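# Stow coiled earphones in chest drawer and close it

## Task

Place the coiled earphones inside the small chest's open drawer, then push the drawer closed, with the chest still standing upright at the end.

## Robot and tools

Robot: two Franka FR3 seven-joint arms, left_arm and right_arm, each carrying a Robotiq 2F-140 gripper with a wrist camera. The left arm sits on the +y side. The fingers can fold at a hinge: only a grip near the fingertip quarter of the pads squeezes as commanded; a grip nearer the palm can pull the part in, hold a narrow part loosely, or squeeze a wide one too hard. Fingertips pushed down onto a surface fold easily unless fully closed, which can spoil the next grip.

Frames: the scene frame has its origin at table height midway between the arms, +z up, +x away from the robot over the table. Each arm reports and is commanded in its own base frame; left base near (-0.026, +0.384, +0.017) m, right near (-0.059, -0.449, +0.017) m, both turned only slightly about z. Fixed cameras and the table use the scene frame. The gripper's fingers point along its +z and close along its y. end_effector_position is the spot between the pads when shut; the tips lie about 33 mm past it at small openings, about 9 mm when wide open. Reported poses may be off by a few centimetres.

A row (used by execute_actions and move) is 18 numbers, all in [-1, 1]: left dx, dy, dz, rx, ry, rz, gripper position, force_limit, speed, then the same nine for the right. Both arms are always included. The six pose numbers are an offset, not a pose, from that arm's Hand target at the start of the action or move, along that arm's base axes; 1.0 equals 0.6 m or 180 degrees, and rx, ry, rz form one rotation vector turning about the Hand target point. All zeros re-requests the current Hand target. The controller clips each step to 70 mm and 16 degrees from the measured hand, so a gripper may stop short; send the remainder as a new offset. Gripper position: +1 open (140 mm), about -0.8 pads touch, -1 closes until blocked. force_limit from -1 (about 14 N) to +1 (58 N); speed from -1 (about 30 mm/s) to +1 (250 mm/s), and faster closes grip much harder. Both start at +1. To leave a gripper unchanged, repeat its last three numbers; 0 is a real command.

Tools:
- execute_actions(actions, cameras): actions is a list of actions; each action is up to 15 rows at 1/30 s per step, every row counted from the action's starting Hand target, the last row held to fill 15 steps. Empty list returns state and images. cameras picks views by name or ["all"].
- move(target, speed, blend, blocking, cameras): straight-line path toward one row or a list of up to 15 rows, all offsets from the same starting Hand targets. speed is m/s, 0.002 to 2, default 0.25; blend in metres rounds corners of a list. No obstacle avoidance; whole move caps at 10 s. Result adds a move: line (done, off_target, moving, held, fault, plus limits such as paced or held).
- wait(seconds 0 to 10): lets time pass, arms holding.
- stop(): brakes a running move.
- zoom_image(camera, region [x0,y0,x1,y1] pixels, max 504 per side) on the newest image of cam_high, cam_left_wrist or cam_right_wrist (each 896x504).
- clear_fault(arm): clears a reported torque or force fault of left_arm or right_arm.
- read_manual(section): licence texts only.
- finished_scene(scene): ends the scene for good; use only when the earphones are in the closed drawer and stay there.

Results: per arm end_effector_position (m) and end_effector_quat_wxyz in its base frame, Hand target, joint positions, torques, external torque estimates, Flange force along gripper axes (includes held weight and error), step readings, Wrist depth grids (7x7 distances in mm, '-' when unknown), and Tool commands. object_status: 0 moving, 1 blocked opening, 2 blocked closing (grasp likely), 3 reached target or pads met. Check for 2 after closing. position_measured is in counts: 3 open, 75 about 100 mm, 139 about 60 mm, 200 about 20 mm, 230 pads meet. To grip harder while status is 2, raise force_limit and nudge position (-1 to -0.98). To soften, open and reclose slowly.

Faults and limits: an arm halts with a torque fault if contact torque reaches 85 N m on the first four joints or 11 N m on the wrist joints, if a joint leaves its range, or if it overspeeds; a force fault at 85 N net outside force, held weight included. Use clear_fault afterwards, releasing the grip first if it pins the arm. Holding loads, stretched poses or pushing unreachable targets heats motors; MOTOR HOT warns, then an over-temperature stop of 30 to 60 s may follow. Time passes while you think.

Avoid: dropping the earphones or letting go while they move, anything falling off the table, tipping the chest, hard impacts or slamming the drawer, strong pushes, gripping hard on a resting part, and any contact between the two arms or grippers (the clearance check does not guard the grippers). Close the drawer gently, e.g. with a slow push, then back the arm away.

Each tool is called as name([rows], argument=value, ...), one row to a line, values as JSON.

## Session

execute_actions(actions=[])

Scene clock: 0.00 s.
left_arm: end_effector_position=(+0.3721, +0.1158, +0.1943) position_measured=3 object_status=3 end_effector_quat_wxyz=(+0.602, +0.677, +0.235, +0.351) | right_arm: end_effector_position=(+0.1607, +0.2546, +0.1449) position_measured=3 object_status=3 end_effector_quat_wxyz=(-0.258, +0.834, +0.435, -0.221)
Joint positions: left_arm=[0.903 0.174 0.298 -2.677 -1.257 1.456 -0.072] | right_arm=[0.729 -0.276 -0.223 -2.659 0.496 1.885 -2.283]
Joint velocities: within noise
Joint torques (N m): no reading
External joint torques (N m): no reading
Flange force (N): no reading
Wrist depth (mm): cam_left_wrist=[274 390 679 - - 1892 2082 / 264 376 681 1936 - - 2015 / 254 351 626 2155 - 2174 2915 / 242 118 527 515 - 137 2503 / - 109 479 468 3490 120 96 / - 305 444 436 4859 - - / - 297 432 429 3442 765 -] | cam_right_wrist=[2266 497 376 302 253 217 191 / 2170 553 414 326 270 229 200 / 2246 621 461 355 289 243 211 / - 124 516 387 310 138 216 / - 107 564 430 336 138 101 / - 100 640 490 360 304 96 / - 2307 - 569 340 320 -]
Hand target: left_arm +0.3721, +0.1158, +0.1943; +0.602, +0.677, +0.235, +0.351 | right_arm +0.1607, +0.2546, +0.1449; -0.258, +0.834, +0.435, -0.221
Tool commands: left_gripper/position=+1.0 left_gripper/force_limit=+1.0 left_gripper/speed=+1.0 right_gripper/position=+1.0 right_gripper/force_limit=+1.0 right_gripper/speed=+1.0

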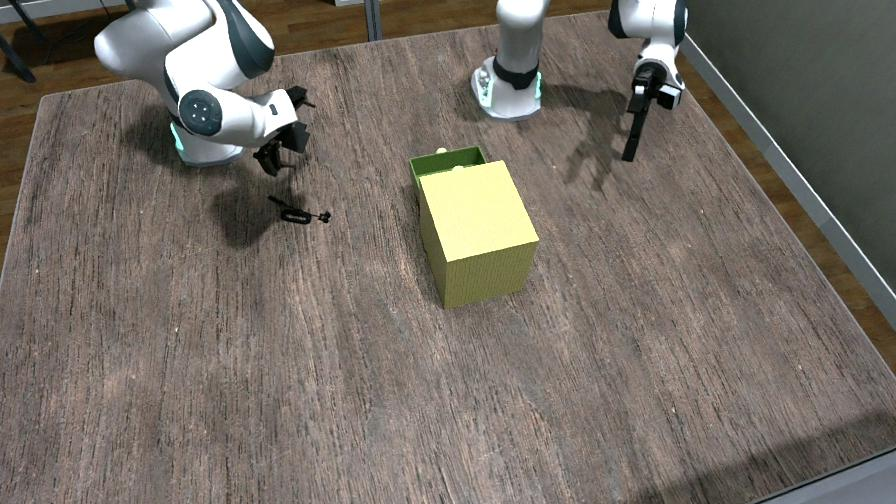

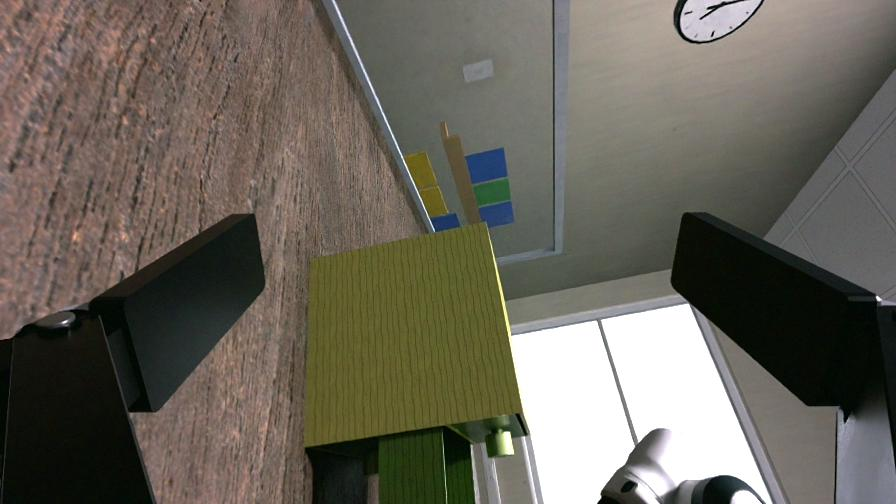

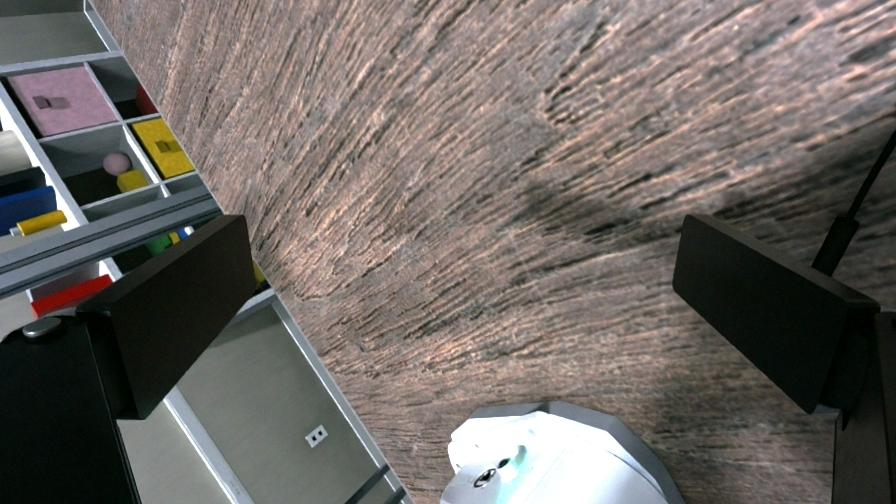

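move(target=[0,0,0,0,0,0,1,1,1,0.1822,-0.091,0.3252,-0.2887,0.0223,-0.7651,1,1,1], speed=0.42, cameras=["all"])

Scene clock: 7.57 s.
left_arm: end_effector_position=(+0.3721, +0.1158, +0.1943) position_measured=3 object_status=3 end_effector_quat_wxyz=(+0.602, +0.677, +0.235, +0.351) | right_arm: end_effector_position=(+0.2704, +0.1990, +0.3400) position_measured=3 object_status=3 end_effector_quat_wxyz=(-0.001, +0.709, -0.705, +0.001)
Joint positions: left_arm=[0.903 0.174 0.298 -2.677 -1.257 1.456 -0.072] | right_arm=[-0.61 -1.15 0.727 -2.349 0.668 1.372 -0.111]
Joint velocities: left_arm=[within noise] | right_arm=[0 0 0 0 0 -0.002 0.005]
Joint torques (N m): left_arm=[0.68 -23.47 0.78 11.79 -0.63 -2.47 0.12] | right_arm=[-0.14 10.81 -17.85 18.73 1.28 2.31 0.18]
External joint torques (N m): left_arm=[0.7 0.92 0.05 0.71 -0.01 -0.1 0.02] | right_arm=[-0.12 -0.71 0.47 1.51 0.56 -0.28 0.18]
Flange force (N): left_arm=[2.4 -4.8 -2.5] | right_arm=[-3.9 -1.2 -2.6]
Wrist depth (mm): cam_left_wrist=[275 393 661 1599 - 1721 - / 264 375 692 - - - - / 255 351 627 2174 2360 2784 - / 245 118 522 511 - 136 106 / - 109 485 472 - 120 96 / - 304 443 419 - - - / - 296 436 - 3442 - -] | cam_right_wrist=[445 445 448 452 452 454 460 / 467 472 472 476 475 479 482 / 494 495 498 502 504 506 510 / 519 124 526 530 537 129 532 / - 114 559 564 564 129 101 / - 572 587 602 604 614 96 / - 445 470 565 650 652 -]
Hand target: left_arm +0.3721, +0.1158, +0.1943; +0.602, +0.677, +0.235, +0.351 | right_arm +0.2700, +0.2000, +0.3400; -0.001, +0.707, -0.707, +0.000
Off the commanded pose: left_arm 0.000 m, 0 deg | right_arm 0.001 m, 0 deg.
move: done; limits=paced

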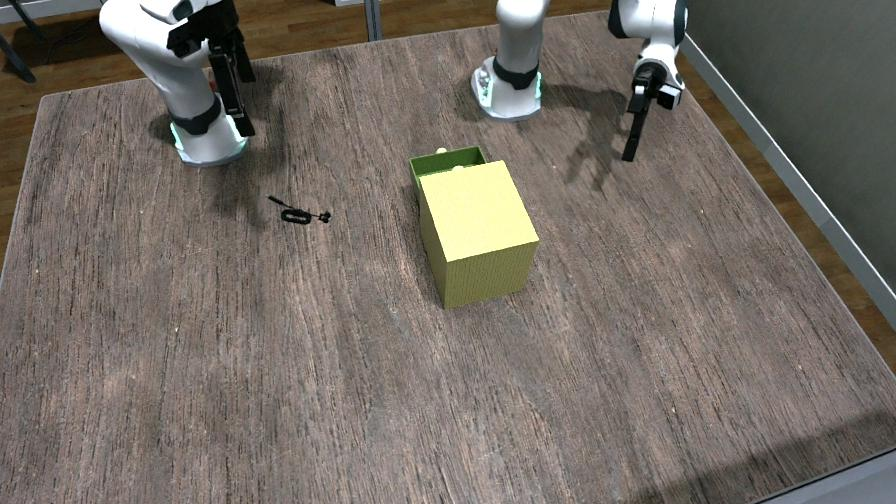

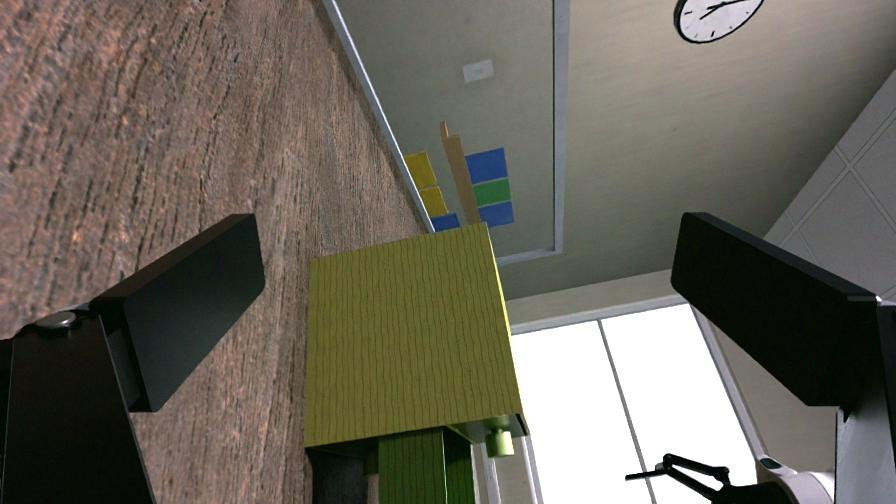

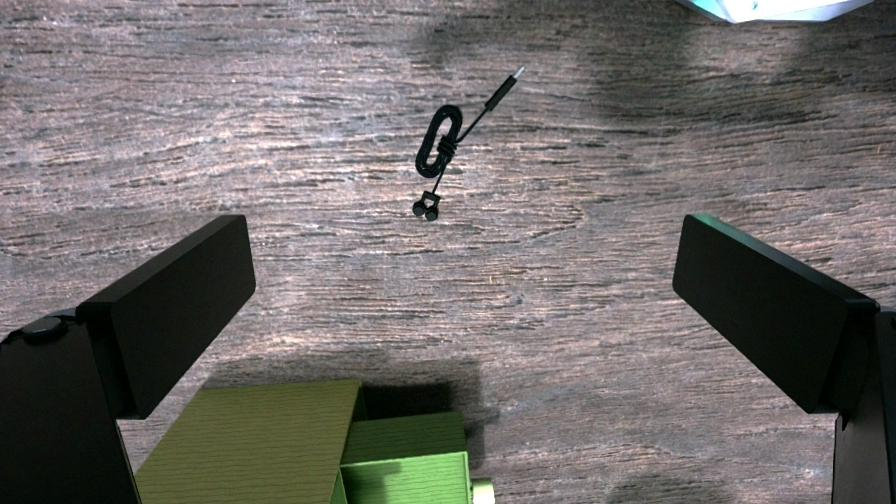

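zoom_image(camera="cam_right_wrist", region=[380, 40, 560, 240])

zoom_image(camera="cam_right_wrist", region=[120, 340, 560, 504])

zoom_image(camera="cam_high", region=[380, 120, 560, 320])

Scaled by 2.520 from the camera's 896x504 image, which has a finer 1280x720 frame.

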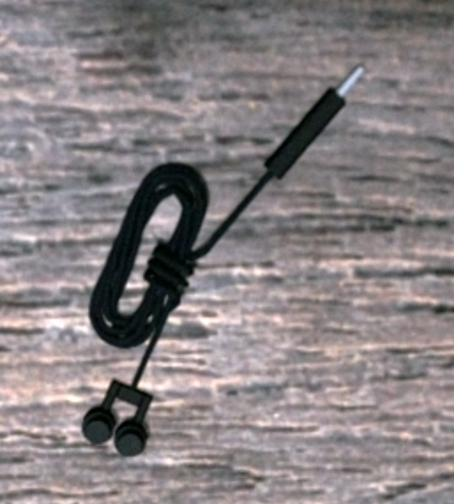

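Scaled by 1.145 from the camera's 896x504 image, which has a finer 1280x720 frame.

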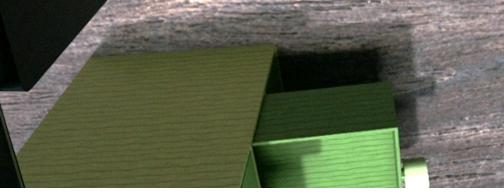

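Scaled by 2.520 from the camera's 896x504 image, which has a finer 1280x720 frame.

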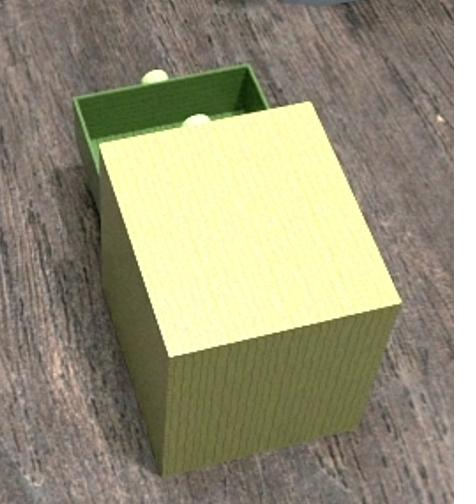

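move(target=[0,0,0,0,0,0,1,1,1,0.0278,0.024,-0.425,0,0,-0.1028,0.05,-0.6,0.5], speed=0.3, cameras=["cam_right_wrist"])

Scene clock: 12.57 s.
left_arm: end_effector_position=(+0.3721, +0.1158, +0.1943) position_measured=3 object_status=3 end_effector_quat_wxyz=(+0.602, +0.677, +0.235, +0.351) | right_arm: end_effector_position=(+0.2852, +0.2141, +0.0849) position_measured=123 object_status=3 end_effector_quat_wxyz=(-0.001, -0.587, +0.810, +0.001)
Joint positions: left_arm=[0.903 0.174 0.298 -2.677 -1.257 1.456 -0.072] | right_arm=[-0.656 -1.341 1.34 -2.714 1.267 1.683 0.079]
Joint velocities: left_arm=[within noise] | right_arm=[0.001 0.001 0.001 -0.001 0.001 0.001 0.006]
Joint torques (N m): left_arm=[0.69 -23.44 0.77 11.78 -0.65 -2.47 0.14] | right_arm=[-0.18 13.43 -22.32 9.08 1.28 2.85 0.21]
External joint torques (N m): left_arm=[0.72 1.04 0.04 0.69 -0.03 -0.09 0.03] | right_arm=[-0.22 -0.52 0.16 1.26 0.55 0.31 0.21]
Flange force (N): left_arm=[2.5 -5.3 -2.5] | right_arm=[-3.9 -2.3 1.5]
Wrist depth (mm): cam_left_wrist=[274 392 666 - - 1709 1745 / 264 374 683 - - 2155 1733 / 253 350 626 2100 - - 4505 / 244 118 522 508 - 137 - / - 109 474 462 3442 120 96 / - 304 433 426 - - - / - 295 432 404 3177 799 -] | cam_right_wrist=[210 212 214 216 218 219 220 / 221 224 225 225 229 231 232 / 234 235 237 237 241 243 246 / 247 248 149 254 249 256 260 / - 84 122 270 151 88 270 / - - 285 286 288 - - / - - 305 308 309 - -]
Hand target: left_arm +0.3721, +0.1158, +0.1943; +0.602, +0.677, +0.235, +0.351 | right_arm +0.2867, +0.2144, +0.0850; +0.001, -0.584, +0.812, +0.000
Off the commanded pose: left_arm 0.000 m, 0 deg | right_arm 0.001 m, 0 deg.
move: done
Images, in order (width x height): cam_right_wrist 896x504.

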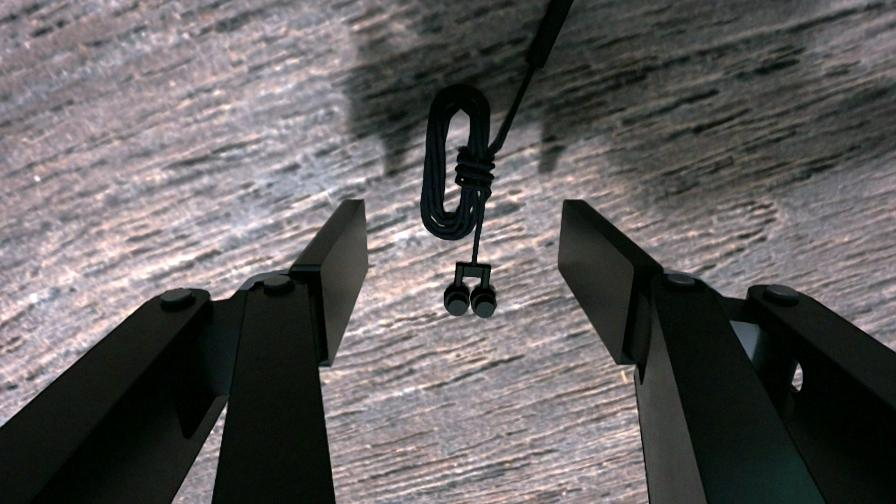

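move([
  [0,0,0,0,0,0,1,1,1,-0.005,0.006,-0.1113,0,0,0,0.05,-0.6,0.5],
  [0,0,0,0,0,0,1,1,1,-0.005,0.006,-0.1113,0,0,0,-1,-0.6,-1],
], speed=0.12, cameras=["cam_right_wrist"])

Scene clock: 16.97 s.
left_arm: end_effector_position=(+0.3721, +0.1158, +0.1943) position_measured=3 object_status=3 end_effector_quat_wxyz=(+0.602, +0.677, +0.235, +0.351) | right_arm: end_effector_position=(+0.2838, +0.2177, +0.0188) position_measured=214 object_status=2 end_effector_quat_wxyz=(+0.001, -0.582, +0.813, -0.001)
Joint positions: left_arm=[0.903 0.174 0.298 -2.677 -1.257 1.456 -0.072] | right_arm=[-0.675 -1.344 1.555 -2.731 1.464 1.774 0.072]
Joint torques (N m): left_arm=[0.75 -23.42 0.78 11.83 -0.65 -2.46 0.14] | right_arm=[0.05 15.25 -21.71 4.47 1.06 2.51 -0.23]
External joint torques (N m): left_arm=[0.76 1.01 0.04 0.73 -0.02 -0.08 0.04] | right_arm=[-0.02 0.46 1.03 0.75 0.34 -0.04 -0.23]
Flange force (N): left_arm=[2.5 -5.2 -2.6] | right_arm=[-2.0 -2.2 4.6]
Wrist depth (mm): cam_left_wrist=[274 391 668 - - 1809 - / 264 374 683 - - 2478 - / 255 351 629 2232 - 2950 - / 243 118 521 964 - 137 - / - 109 482 462 - 120 96 / - 304 444 442 - - - / - 296 429 554 - - -] | cam_right_wrist=[151 152 153 154 155 156 158 / 159 160 162 159 164 165 166 / 167 169 170 170 173 174 175 / 178 178 179 123 181 185 186 / 188 187 - 88 94 192 198 / 198 - - - 70 - 210 / - - - - - 72 -]
Hand target: left_arm +0.3721, +0.1158, +0.1943; +0.602, +0.677, +0.235, +0.351 | right_arm +0.2837, +0.2180, +0.0183; +0.001, -0.584, +0.812, +0.000
Off the commanded pose: left_arm 0.000 m, 0 deg | right_arm 0.001 m, 0 deg.
move: done
Images, in order (width x height): cam_right_wrist 896x504.

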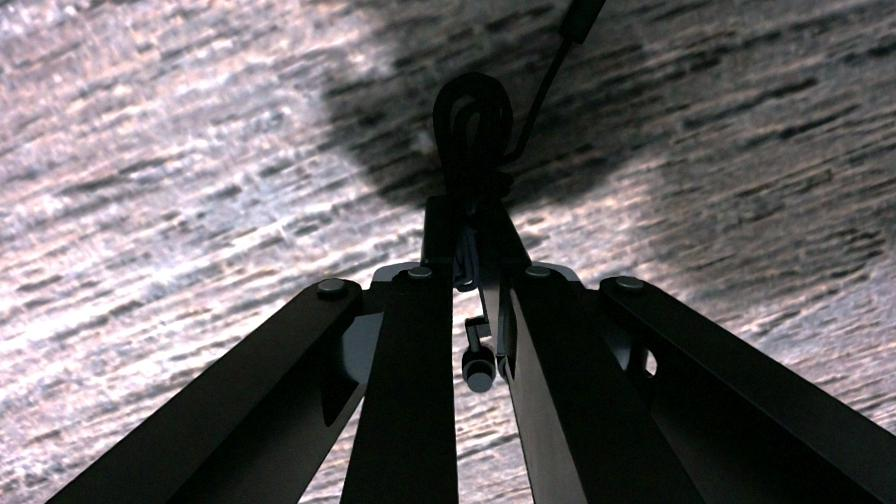

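move([
  [0,0,0,0,0,0,1,1,1,0,0,0.05,0,0,0,-1,-0.6,-1],
  [0,0,0,0,0,0,1,1,1,0,0.033,0.4167,0,0,0,-1,-0.6,-1],
  [0,0,0,0,0,0,1,1,1,0.0522,0.5617,0.5695,0,0,-0.235,-1,-0.6,-1],
], speed=[0.08,0.28,0.28], blend=[0.02,0.08,0], cameras=["cam_high","cam_right_wrist"])

Scene clock: 22.97 s.
left_arm: end_effector_position=(+0.3721, +0.1158, +0.1943) position_measured=3 object_status=3 end_effector_quat_wxyz=(+0.602, +0.677, +0.235, +0.351) | right_arm: end_effector_position=(+0.3156, +0.5547, +0.3596) position_measured=214 object_status=2 end_effector_quat_wxyz=(+0.002, -0.255, +0.967, -0.002)
Joint positions: left_arm=[0.903 0.174 0.298 -2.677 -1.257 1.456 -0.072] | right_arm=[-1.241 -1.188 1.168 -1.267 1.283 1.097 1.539]
Joint velocities: left_arm=[within noise] | right_arm=[0.001 0.001 -0.001 0.001 0 0 0.007]
Joint torques (N m): left_arm=[0.7 -23.44 0.81 11.73 -0.65 -2.46 0.11] | right_arm=[-0.13 41.11 -24.28 3.71 1.24 2.2 0.24]
External joint torques (N m): left_arm=[0.67 1.01 0.03 0.63 -0.03 -0.09 0.01] | right_arm=[-0.12 0.6 0.33 0.82 0.54 -0.24 0.24]
Flange force (N): left_arm=[2.4 -5.0 -2.4] | right_arm=[-6.1 3.9 -4.4]
Wrist depth (mm): cam_left_wrist=[275 391 704 - - 1652 - / 265 377 681 1641 2212 - - / 255 351 629 2273 2453 - - / 244 118 521 519 - 137 - / - 109 469 488 4130 120 96 / - 304 446 437 3644 3137 - / - 297 433 - - 457 -] | cam_right_wrist=[469 468 469 471 473 474 468 / 490 494 497 150 503 500 503 / 518 519 523 157 518 529 531 / 547 552 541 123 551 561 561 / 583 577 - 88 94 589 597 / 613 - - - 70 - 466 / - - - - - 72 -]
Hand target: left_arm +0.3721, +0.1158, +0.1943; +0.602, +0.677, +0.235, +0.351 | right_arm +0.3150, +0.5550, +0.3600; +0.000, -0.252, +0.968, -0.001
Off the commanded pose: left_arm 0.000 m, 0 deg | right_arm 0.001 m, 0 deg.
move: done; blend cut to 0.015 m at target 1; limits=paced
Images, in order (width x height): cam_high 896x504, cam_right_wrist 896x504.

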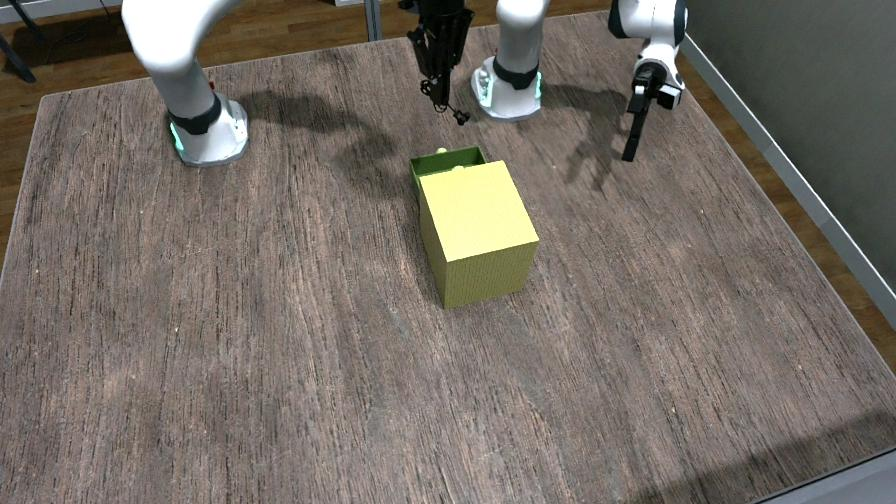

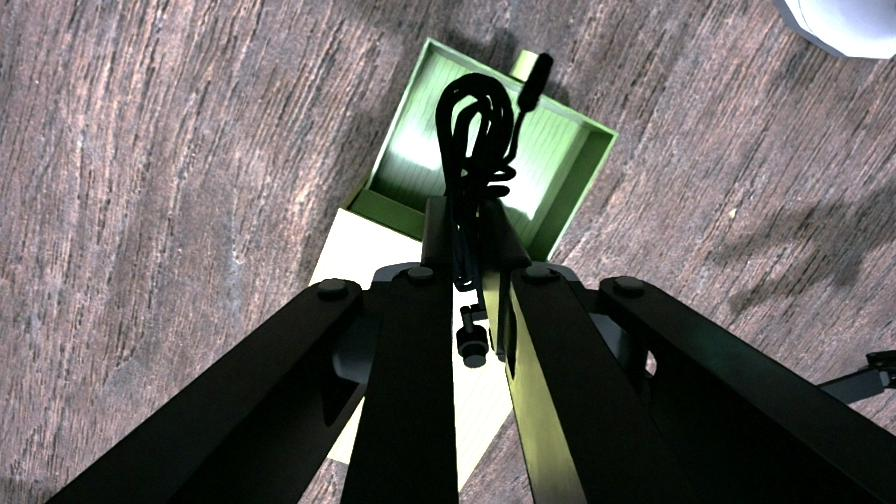

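zoom_image(camera="cam_right_wrist", region=[300, 20, 660, 320])

zoom_image(camera="cam_high", region=[380, 60, 560, 220])

Scaled by 1.400 from the camera's 896x504 image, which has a finer 1280x720 frame.

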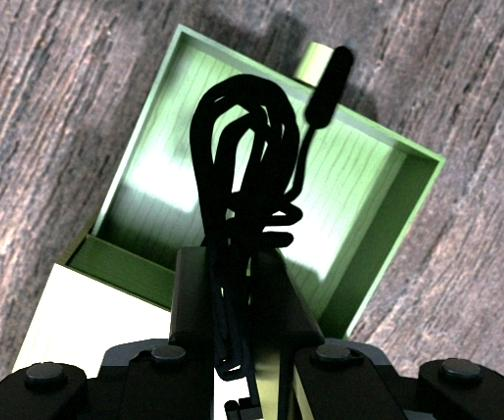

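Scaled by 2.800 from the camera's 896x504 image, which has a finer 1280x720 frame.

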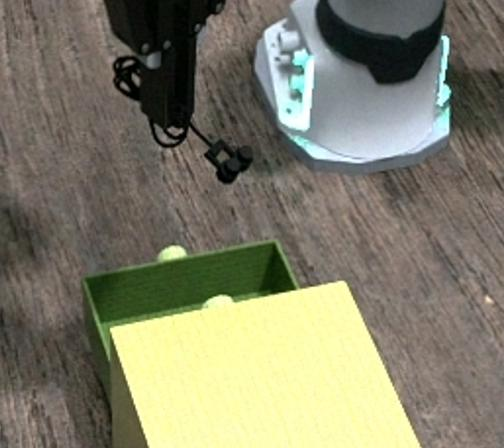

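move(target=[0,0,0,0,0,0,1,1,1,-0.0288,0.0453,-0.0667,0,0,0.362,-1,-0.6,-1], speed=0.25, cameras=["cam_high","cam_right_wrist"])

zoom_image(camera="cam_right_wrist", region=[270, 0, 770, 330])

Scene clock: 30.17 s.
left_arm: end_effector_position=(+0.3721, +0.1158, +0.1943) position_measured=3 object_status=3 end_effector_quat_wxyz=(+0.602, +0.677, +0.235, +0.351) | right_arm: end_effector_position=(+0.2972, +0.5820, +0.3191) position_measured=214 object_status=2 end_effector_quat_wxyz=(+0.001, +0.731, -0.682, +0.000)
Joint positions: left_arm=[0.903 0.174 0.298 -2.677 -1.257 1.456 -0.072] | right_arm=[-1.162 -1.155 1.301 -1.315 1.212 1.224 0.475]
Joint velocities: left_arm=[within noise] | right_arm=[-0.001 0 -0.001 0.001 0 0 -0.006]
Joint torques (N m): left_arm=[0.68 -23.42 0.78 11.77 -0.64 -2.48 0.13] | right_arm=[1.05 40.07 -25.84 5.73 0.9 2.86 -0.15]
External joint torques (N m): left_arm=[0.66 1 0.01 0.7 -0.02 -0.1 0.02] | right_arm=[0.94 0.06 0.14 -0.02 0.2 0.35 -0.15]
Flange force (N): left_arm=[2.5 -5.1 -2.4] | right_arm=[2.4 2.7 2.0]
Wrist depth (mm): cam_left_wrist=[275 394 692 1721 - 1745 - / 264 375 696 - - - - / 255 352 623 2193 - - 2555 / 243 118 528 516 - 136 2383 / - 109 462 454 - 120 96 / - 304 444 440 - - - / - 297 431 462 - 437 -] | cam_right_wrist=[241 245 262 433 439 438 439 / 249 254 259 150 462 465 461 / 261 269 291 157 486 488 490 / 282 285 297 113 508 517 519 / 549 295 - 88 94 519 539 / 565 - - - 70 - 575 / - - - - - 72 -]
Hand target: left_arm +0.3721, +0.1158, +0.1943; +0.602, +0.677, +0.235, +0.351 | right_arm +0.2977, +0.5822, +0.3199; -0.001, +0.733, -0.680, +0.000
Off the commanded pose: left_arm 0.000 m, 0 deg | right_arm 0.001 m, 0 deg.
move: done
Images, in order (width x height): cam_high 896x504, cam_right_wrist 896x504.

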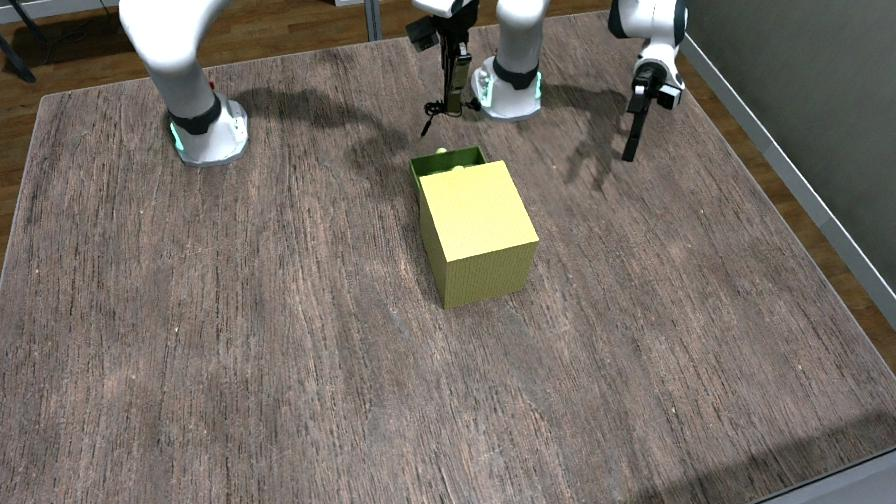

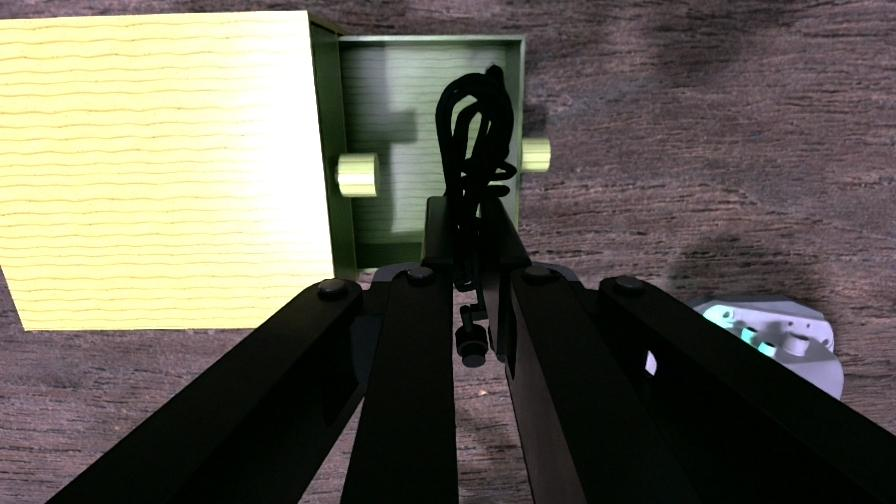

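Scaled by 1.008 from the camera's 896x504 image, which has a finer 1280x720 frame.

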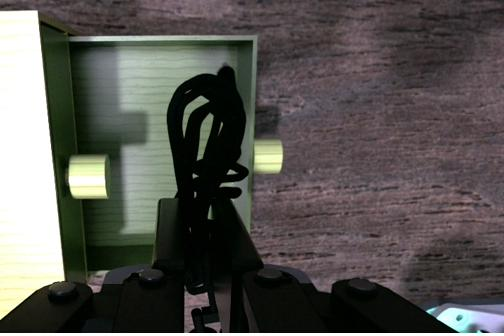

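move(target=[0,0,0,0,0,0,1,1,1,0,-0.002,-0.3865,0,0,0,-1,-0.6,-1], speed=0.12, cameras=["cam_high","cam_right_wrist"])

Scene clock: 35.03 s.
left_arm: end_effector_position=(+0.3721, +0.1158, +0.1943) position_measured=3 object_status=3 end_effector_quat_wxyz=(+0.602, +0.677, +0.235, +0.351) | right_arm: end_effector_position=(+0.2972, +0.5803, +0.0879) position_measured=214 object_status=2 end_effector_quat_wxyz=(+0.001, +0.731, -0.682, +0.001)
Joint positions: left_arm=[0.903 0.174 0.298 -2.677 -1.257 1.456 -0.072] | right_arm=[-1.013 -1.444 1.509 -1.688 1.436 1.523 0.364]
Joint velocities: left_arm=[within noise] | right_arm=[0 0.002 -0.001 0 0.001 0.004 -0.003]
Joint torques (N m): left_arm=[0.69 -23.41 0.78 11.74 -0.66 -2.48 0.11] | right_arm=[0.81 37.88 -31.79 2.75 1.23 2.7 -0.17]
External joint torques (N m): left_arm=[0.68 1.06 0.02 0.67 -0.04 -0.1 0.01] | right_arm=[0.65 0.05 0.17 -0.17 0.49 0.18 -0.17]
Flange force (N): left_arm=[2.5 -5.3 -2.4] | right_arm=[1.9 2.0 1.2]
Wrist depth (mm): cam_left_wrist=[275 391 742 1441 - 1951 1663 / 264 374 677 1863 - - - / 255 351 624 2100 - - - / 244 118 516 523 - 137 2406 / - 110 484 466 4859 127 96 / - 306 441 435 - - - / - 297 432 427 446 412 -] | cam_right_wrist=[- 153 154 158 - 225 226 / - 158 162 164 - 238 238 / - 168 - 157 - 251 252 / - - - 123 113 269 267 / - 79 - 88 94 278 285 / - - - - 70 - 299 / - - - - - 72 -]
Hand target: left_arm +0.3721, +0.1158, +0.1943; +0.602, +0.677, +0.235, +0.351 | right_arm +0.2977, +0.5810, +0.0880; -0.001, +0.733, -0.680, +0.000
Off the commanded pose: left_arm 0.000 m, 0 deg | right_arm 0.001 m, 0 deg.
move: done
Images, in order (width x height): cam_high 896x504, cam_right_wrist 896x504.

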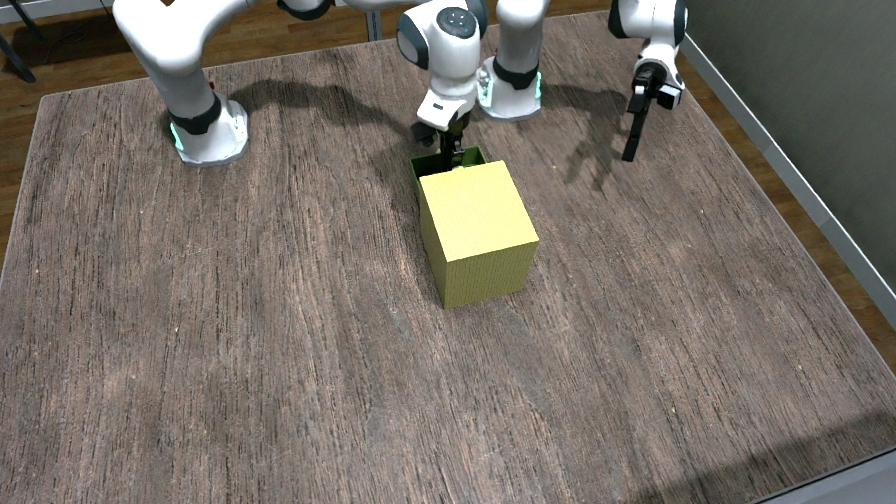

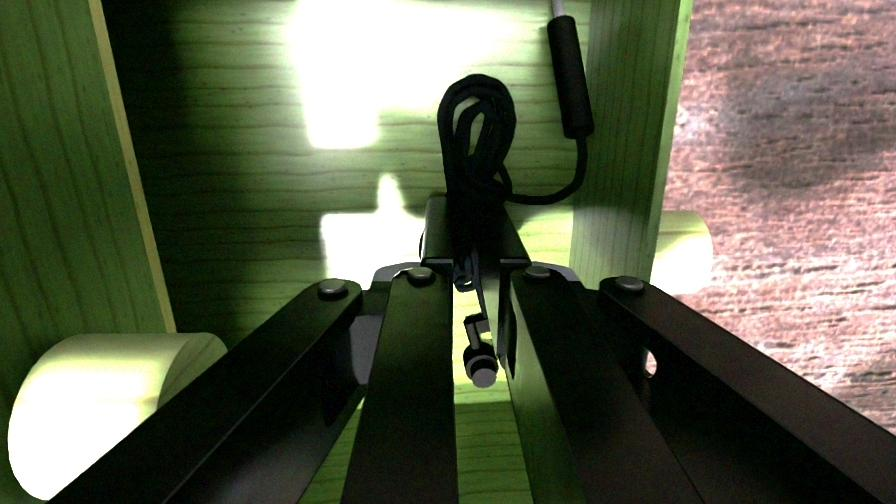

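move([
  [0,0,0,0,0,0,1,1,1,-0.0075,-0.0007,0,0,0,0,-1,-0.6,-1],
  [0,0,0,0,0,0,1,1,1,-0.0075,-0.0007,0,0,0,0,-0.35,-0.6,-0.8],
], speed=0.05, cameras=["cam_right_wrist"])

Scene clock: 42.97 s.
left_arm: end_effector_position=(+0.3721, +0.1158, +0.1943) position_measured=3 object_status=3 end_effector_quat_wxyz=(+0.602, +0.677, +0.235, +0.351) | right_arm: end_effector_position=(+0.2929, +0.5801, +0.0874) position_measured=173 object_status=0 end_effector_quat_wxyz=(+0.001, +0.732, -0.681, +0.000)
Joint positions: left_arm=[0.903 0.174 0.298 -2.677 -1.257 1.456 -0.072] | right_arm=[-1 -1.444 1.509 -1.699 1.436 1.525 0.363]
Joint torques (N m): left_arm=[0.7 -23.43 0.79 11.74 -0.63 -2.46 0.08] | right_arm=[0.96 37.73 -31.97 2.81 0.91 2.74 -0.15]
External joint torques (N m): left_arm=[0.67 0.98 0.01 0.69 -0.02 -0.09 -0.03] | right_arm=[1.08 0.15 0.04 0.01 0.18 0.21 -0.15]
Flange force (N): left_arm=[2.6 -4.9 -2.4] | right_arm=[2.0 2.9 0.6]
Wrist depth (mm): cam_left_wrist=[274 393 657 - 1416 1892 1745 / 264 375 685 2232 - - - / 255 352 631 2212 - - - / 244 118 522 504 - 137 - / - 109 480 477 - 120 96 / - 304 442 437 - - - / - 296 432 463 452 416 -] | cam_right_wrist=[149 150 154 155 - 225 225 / - 157 163 165 141 236 238 / - 168 169 169 149 252 252 / 99 - - 167 129 261 267 / - 76 94 191 - 94 280 / - 76 - 197 - - - / - - - 175 - - -]
Hand target: left_arm +0.3721, +0.1158, +0.1943; +0.602, +0.677, +0.235, +0.351 | right_arm +0.2932, +0.5806, +0.0880; -0.001, +0.733, -0.680, +0.000
Off the commanded pose: left_arm 0.000 m, 0 deg | right_arm 0.001 m, 0 deg.
move: done
Images, in order (width x height): cam_right_wrist 896x504.

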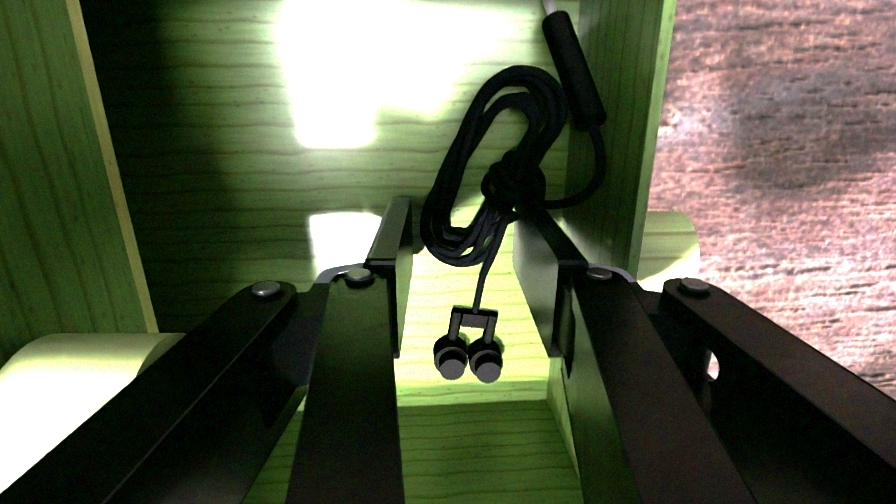

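move([
  [0,0,0,0,0,0,1,1,1,0,0,0.1,0,0,0,-0.35,-0.6,-0.8],
  [0,0,0,0,0,0,1,1,1,-0.1,-0.02,0.32,0,0,0,-0.35,-0.6,-0.8],
], speed=[0.08,0.22], blend=[0.02,0], cameras=["cam_right_wrist","cam_high"])

Scene clock: 45.63 s.
left_arm: end_effector_position=(+0.3721, +0.1158, +0.1943) position_measured=3 object_status=3 end_effector_quat_wxyz=(+0.602, +0.677, +0.235, +0.351) | right_arm: end_effector_position=(+0.2337, +0.5693, +0.2800) position_measured=173 object_status=3 end_effector_quat_wxyz=(-0.002, +0.735, -0.678, -0.001)
Joint positions: left_arm=[0.903 0.174 0.298 -2.677 -1.257 1.456 -0.072] | right_arm=[-0.913 -1.242 1.249 -1.6 1.22 1.28 0.441]
Joint velocities: left_arm=[within noise] | right_arm=[0.001 -0.001 -0.001 0 0.001 -0.002 0.007]
Joint torques (N m): left_arm=[0.74 -23.42 0.79 11.76 -0.66 -2.46 0.12] | right_arm=[0.46 35.17 -28.71 6.95 0.63 2.29 0.1]
External joint torques (N m): left_arm=[0.73 1.01 0.03 0.68 -0.03 -0.09 0.01] | right_arm=[0.22 0.08 0.06 0.79 -0.1 -0.24 0.1]
Flange force (N): left_arm=[2.5 -5.1 -2.5] | right_arm=[-2.9 -0.9 -2.0]
Wrist depth (mm): cam_left_wrist=[274 393 710 - - 1697 1770 / 265 374 679 - - - - / 254 350 629 2232 - - - / 244 118 523 489 - 136 2294 / - 109 461 468 3540 128 96 / - 304 440 434 4200 3304 - / - 296 434 429 3059 2608 -] | cam_right_wrist=[204 264 390 395 401 401 402 / 213 228 353 418 421 423 424 / 227 245 366 436 446 447 450 / 238 242 118 466 158 475 476 / 253 78 94 498 - 94 504 / - - - 531 - - - / - - - 573 - - -]
Hand target: left_arm +0.3721, +0.1158, +0.1943; +0.602, +0.677, +0.235, +0.351 | right_arm +0.2332, +0.5686, +0.2800; -0.001, +0.733, -0.680, +0.000
Off the commanded pose: left_arm 0.000 m, 0 deg | right_arm 0.001 m, 0 deg.
move: done
Images, in order (width x height): cam_high 896x504, cam_right_wrist 896x504.

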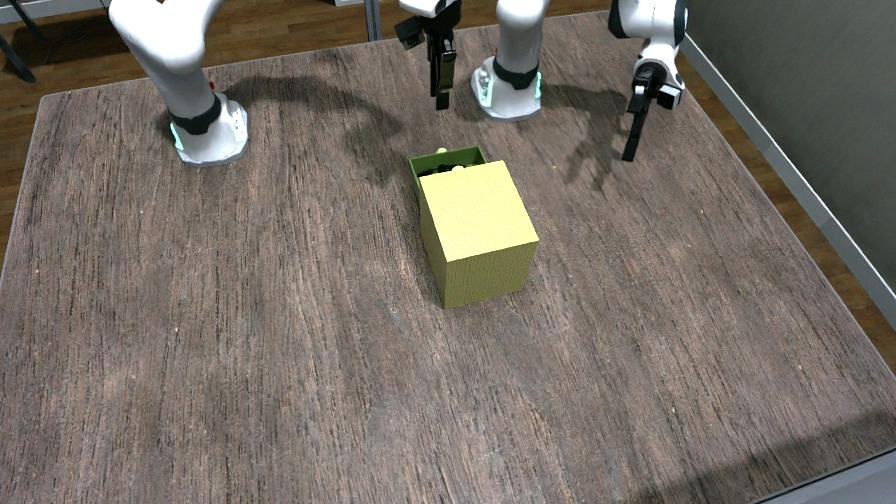

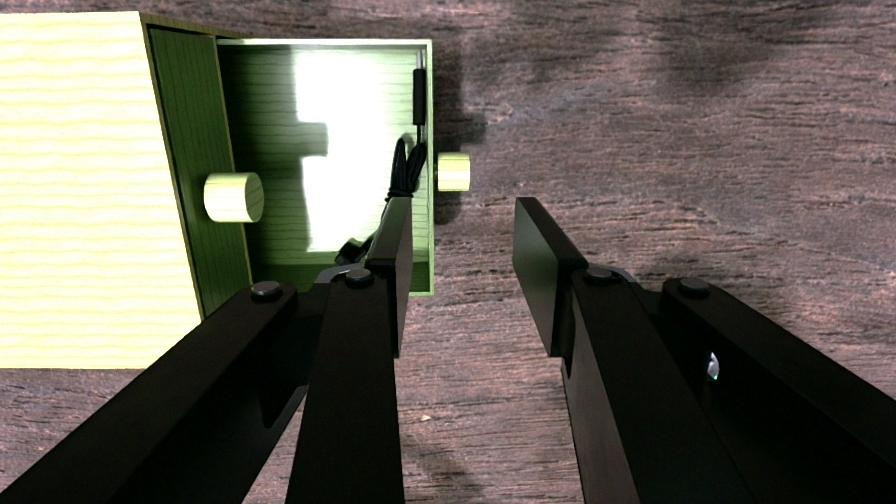

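execute_actions(actions=[], cameras=["cam_right_wrist", "cam_high"])

zoom_image(camera="cam_right_wrist", region=[200, 20, 480, 310])

Scene clock: 47.13 s.
left_arm: end_effector_position=(+0.3721, +0.1158, +0.1943) position_measured=3 object_status=3 end_effector_quat_wxyz=(+0.602, +0.677, +0.235, +0.351) | right_arm: end_effector_position=(+0.2337, +0.5693, +0.2800) position_measured=173 object_status=3 end_effector_quat_wxyz=(-0.002, +0.735, -0.678, -0.001)
Joint positions: left_arm=[0.903 0.174 0.298 -2.677 -1.257 1.456 -0.072] | right_arm=[-0.913 -1.242 1.249 -1.6 1.22 1.28 0.443]
Joint velocities: within noise
Joint torques (N m): left_arm=[0.7 -23.45 0.76 11.79 -0.65 -2.48 0.09] | right_arm=[0.43 35.22 -28.71 6.97 0.62 2.27 0.17]
External joint torques (N m): left_arm=[0.64 1.06 -0.05 0.68 -0.02 -0.11 -0.01] | right_arm=[0.36 0.11 0.04 0.91 -0.1 -0.25 0.17]
Flange force (N): left_arm=[2.6 -5.3 -2.3] | right_arm=[-3.2 -0.7 -2.3]
Wrist depth (mm): cam_left_wrist=[275 390 679 - - 1697 - / 265 375 677 - - 2555 - / 255 352 627 2232 - - - / 244 118 521 - - 137 107 / - 109 480 467 - 120 96 / - 306 449 450 - - - / - 296 431 410 2950 2816 -] | cam_right_wrist=[203 287 391 396 398 402 404 / 214 245 - 423 424 423 424 / 225 245 365 433 445 448 448 / 239 242 375 458 158 473 477 / 253 78 94 498 - 94 503 / - - - 535 - - - / - - - 572 - - -]
Hand target: left_arm +0.3721, +0.1158, +0.1943; +0.602, +0.677, +0.235, +0.351 | right_arm +0.2332, +0.5686, +0.2800; -0.001, +0.733, -0.680, +0.000
Tool commands: left_gripper/position=+1.0 left_gripper/force_limit=+1.0 left_gripper/speed=+1.0 right_gripper/position=-0.35 right_gripper/force_limit=-0.6 right_gripper/speed=-0.8
Off the commanded pose: left_arm 0.000 m, 0 deg | right_arm 0.001 m, 0 deg.
Images, in order (width x height): cam_high 896x504, cam_right_wrist 896x504.

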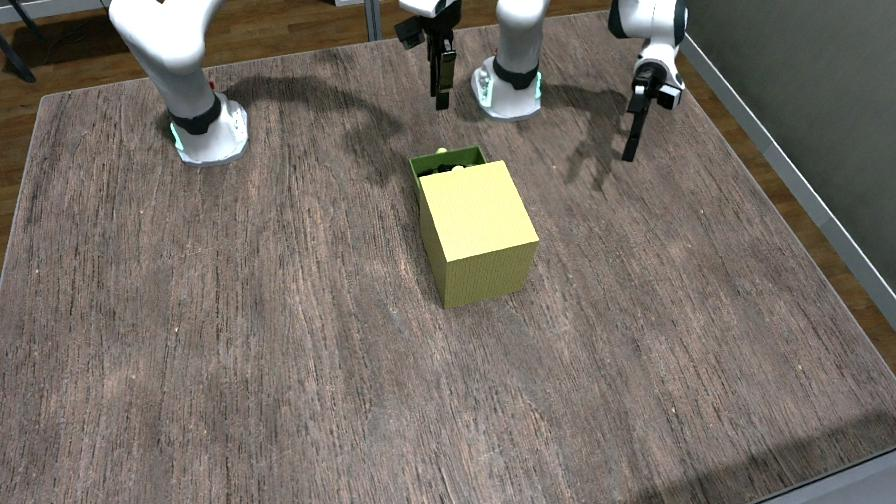

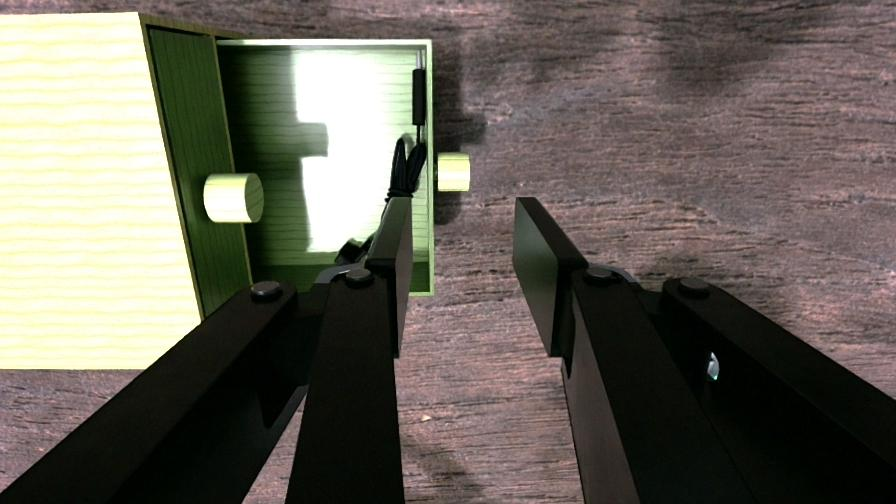

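Scaled by 1.738 from the camera's 896x504 image, which has a finer 1280x720 frame.

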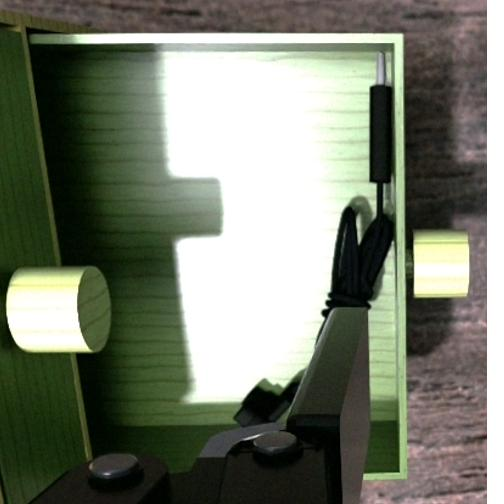

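move(target=[0,0,0,0,0,0,1,1,1, -0.097,0.0073,-0.1333,0.0939,-0.08,-0.4945,-1,-1,0], speed=0.45, cameras=["cam_right_wrist", "cam_high"])

Scene clock: 53.23 s.
left_arm: end_effector_position=(+0.3721, +0.1158, +0.1943) position_measured=3 object_status=3 end_effector_quat_wxyz=(+0.602, +0.677, +0.235, +0.351) | right_arm: end_effector_position=(+0.1748, +0.5736, +0.1997) position_measured=233 object_status=3 end_effector_quat_wxyz=(+0.173, -0.041, +0.984, +0.007)
Joint positions: left_arm=[0.903 0.174 0.298 -2.677 -1.257 1.456 -0.072] | right_arm=[-0.598 -1.797 1.127 -1.944 1.442 1.379 2.089]
Joint velocities: left_arm=[within noise] | right_arm=[0 -0.002 0 0 0.001 0 0.006]
Joint torques (N m): left_arm=[0.7 -23.43 0.8 11.76 -0.65 -2.47 0.11] | right_arm=[0.04 33.97 -29.54 -3.81 0.13 2.84 0.17]
External joint torques (N m): left_arm=[0.69 0.96 0.04 0.7 -0.03 -0.1 0] | right_arm=[0.04 0.35 -0.3 0.56 -0.11 -0.22 0.18]
Flange force (N): left_arm=[2.5 -4.9 -2.5] | right_arm=[-0.6 2.4 -1.8]
Wrist depth (mm): cam_left_wrist=[274 390 652 1361 1620 1733 1796 / 265 374 672 2193 1770 - - / 255 352 631 2174 - 2723 2429 / 244 118 523 513 - 137 2664 / - 109 481 470 - 120 96 / - 304 445 435 - 2753 - / - 295 432 615 - - -] | cam_right_wrist=[303 304 307 309 310 310 311 / 335 337 340 340 342 342 344 / 374 375 378 371 383 384 384 / 423 425 424 114 414 433 438 / 485 474 - 88 88 486 506 / 548 - - - 70 - 578 / - - - - - - -]
Hand target: left_arm +0.3721, +0.1158, +0.1943; +0.602, +0.677, +0.235, +0.351 | right_arm +0.1750, +0.5729, +0.2001; +0.174, -0.037, +0.984, +0.007
Off the commanded pose: left_arm 0.000 m, 0 deg | right_arm 0.001 m, 0 deg.
move: done; limits=paced
Images, in order (width x height): cam_high 896x504, cam_right_wrist 896x504.

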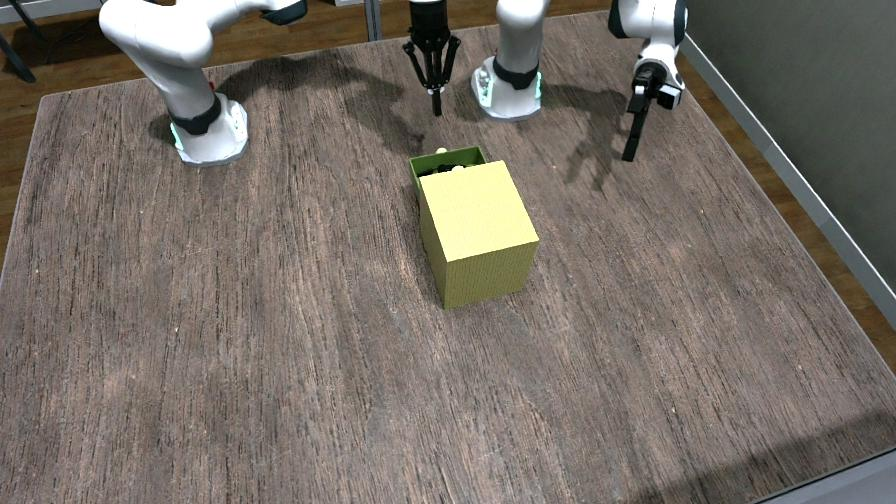

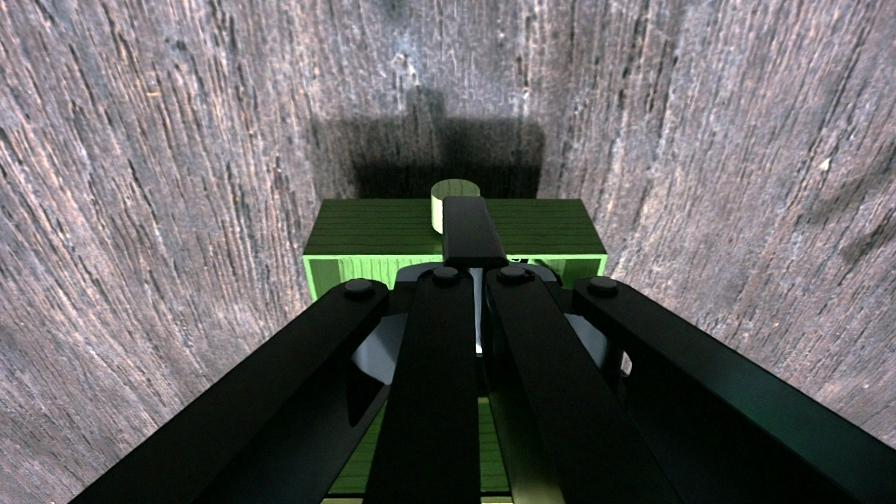

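zoom_image(camera="cam_high", region=[390, 130, 510, 200])

zoom_image(camera="cam_right_wrist", region=[280, 160, 640, 360])

Scaled by 4.200 from the camera's 896x504 image, which has a finer 1280x720 frame.

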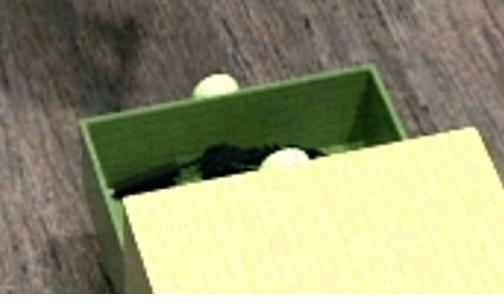

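Scaled by 1.400 from the camera's 896x504 image, which has a finer 1280x720 frame.

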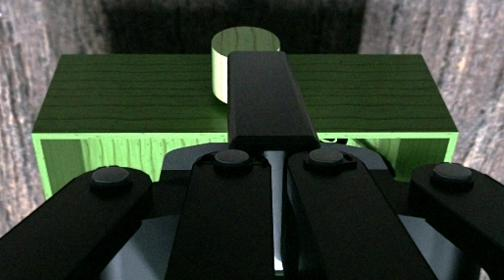

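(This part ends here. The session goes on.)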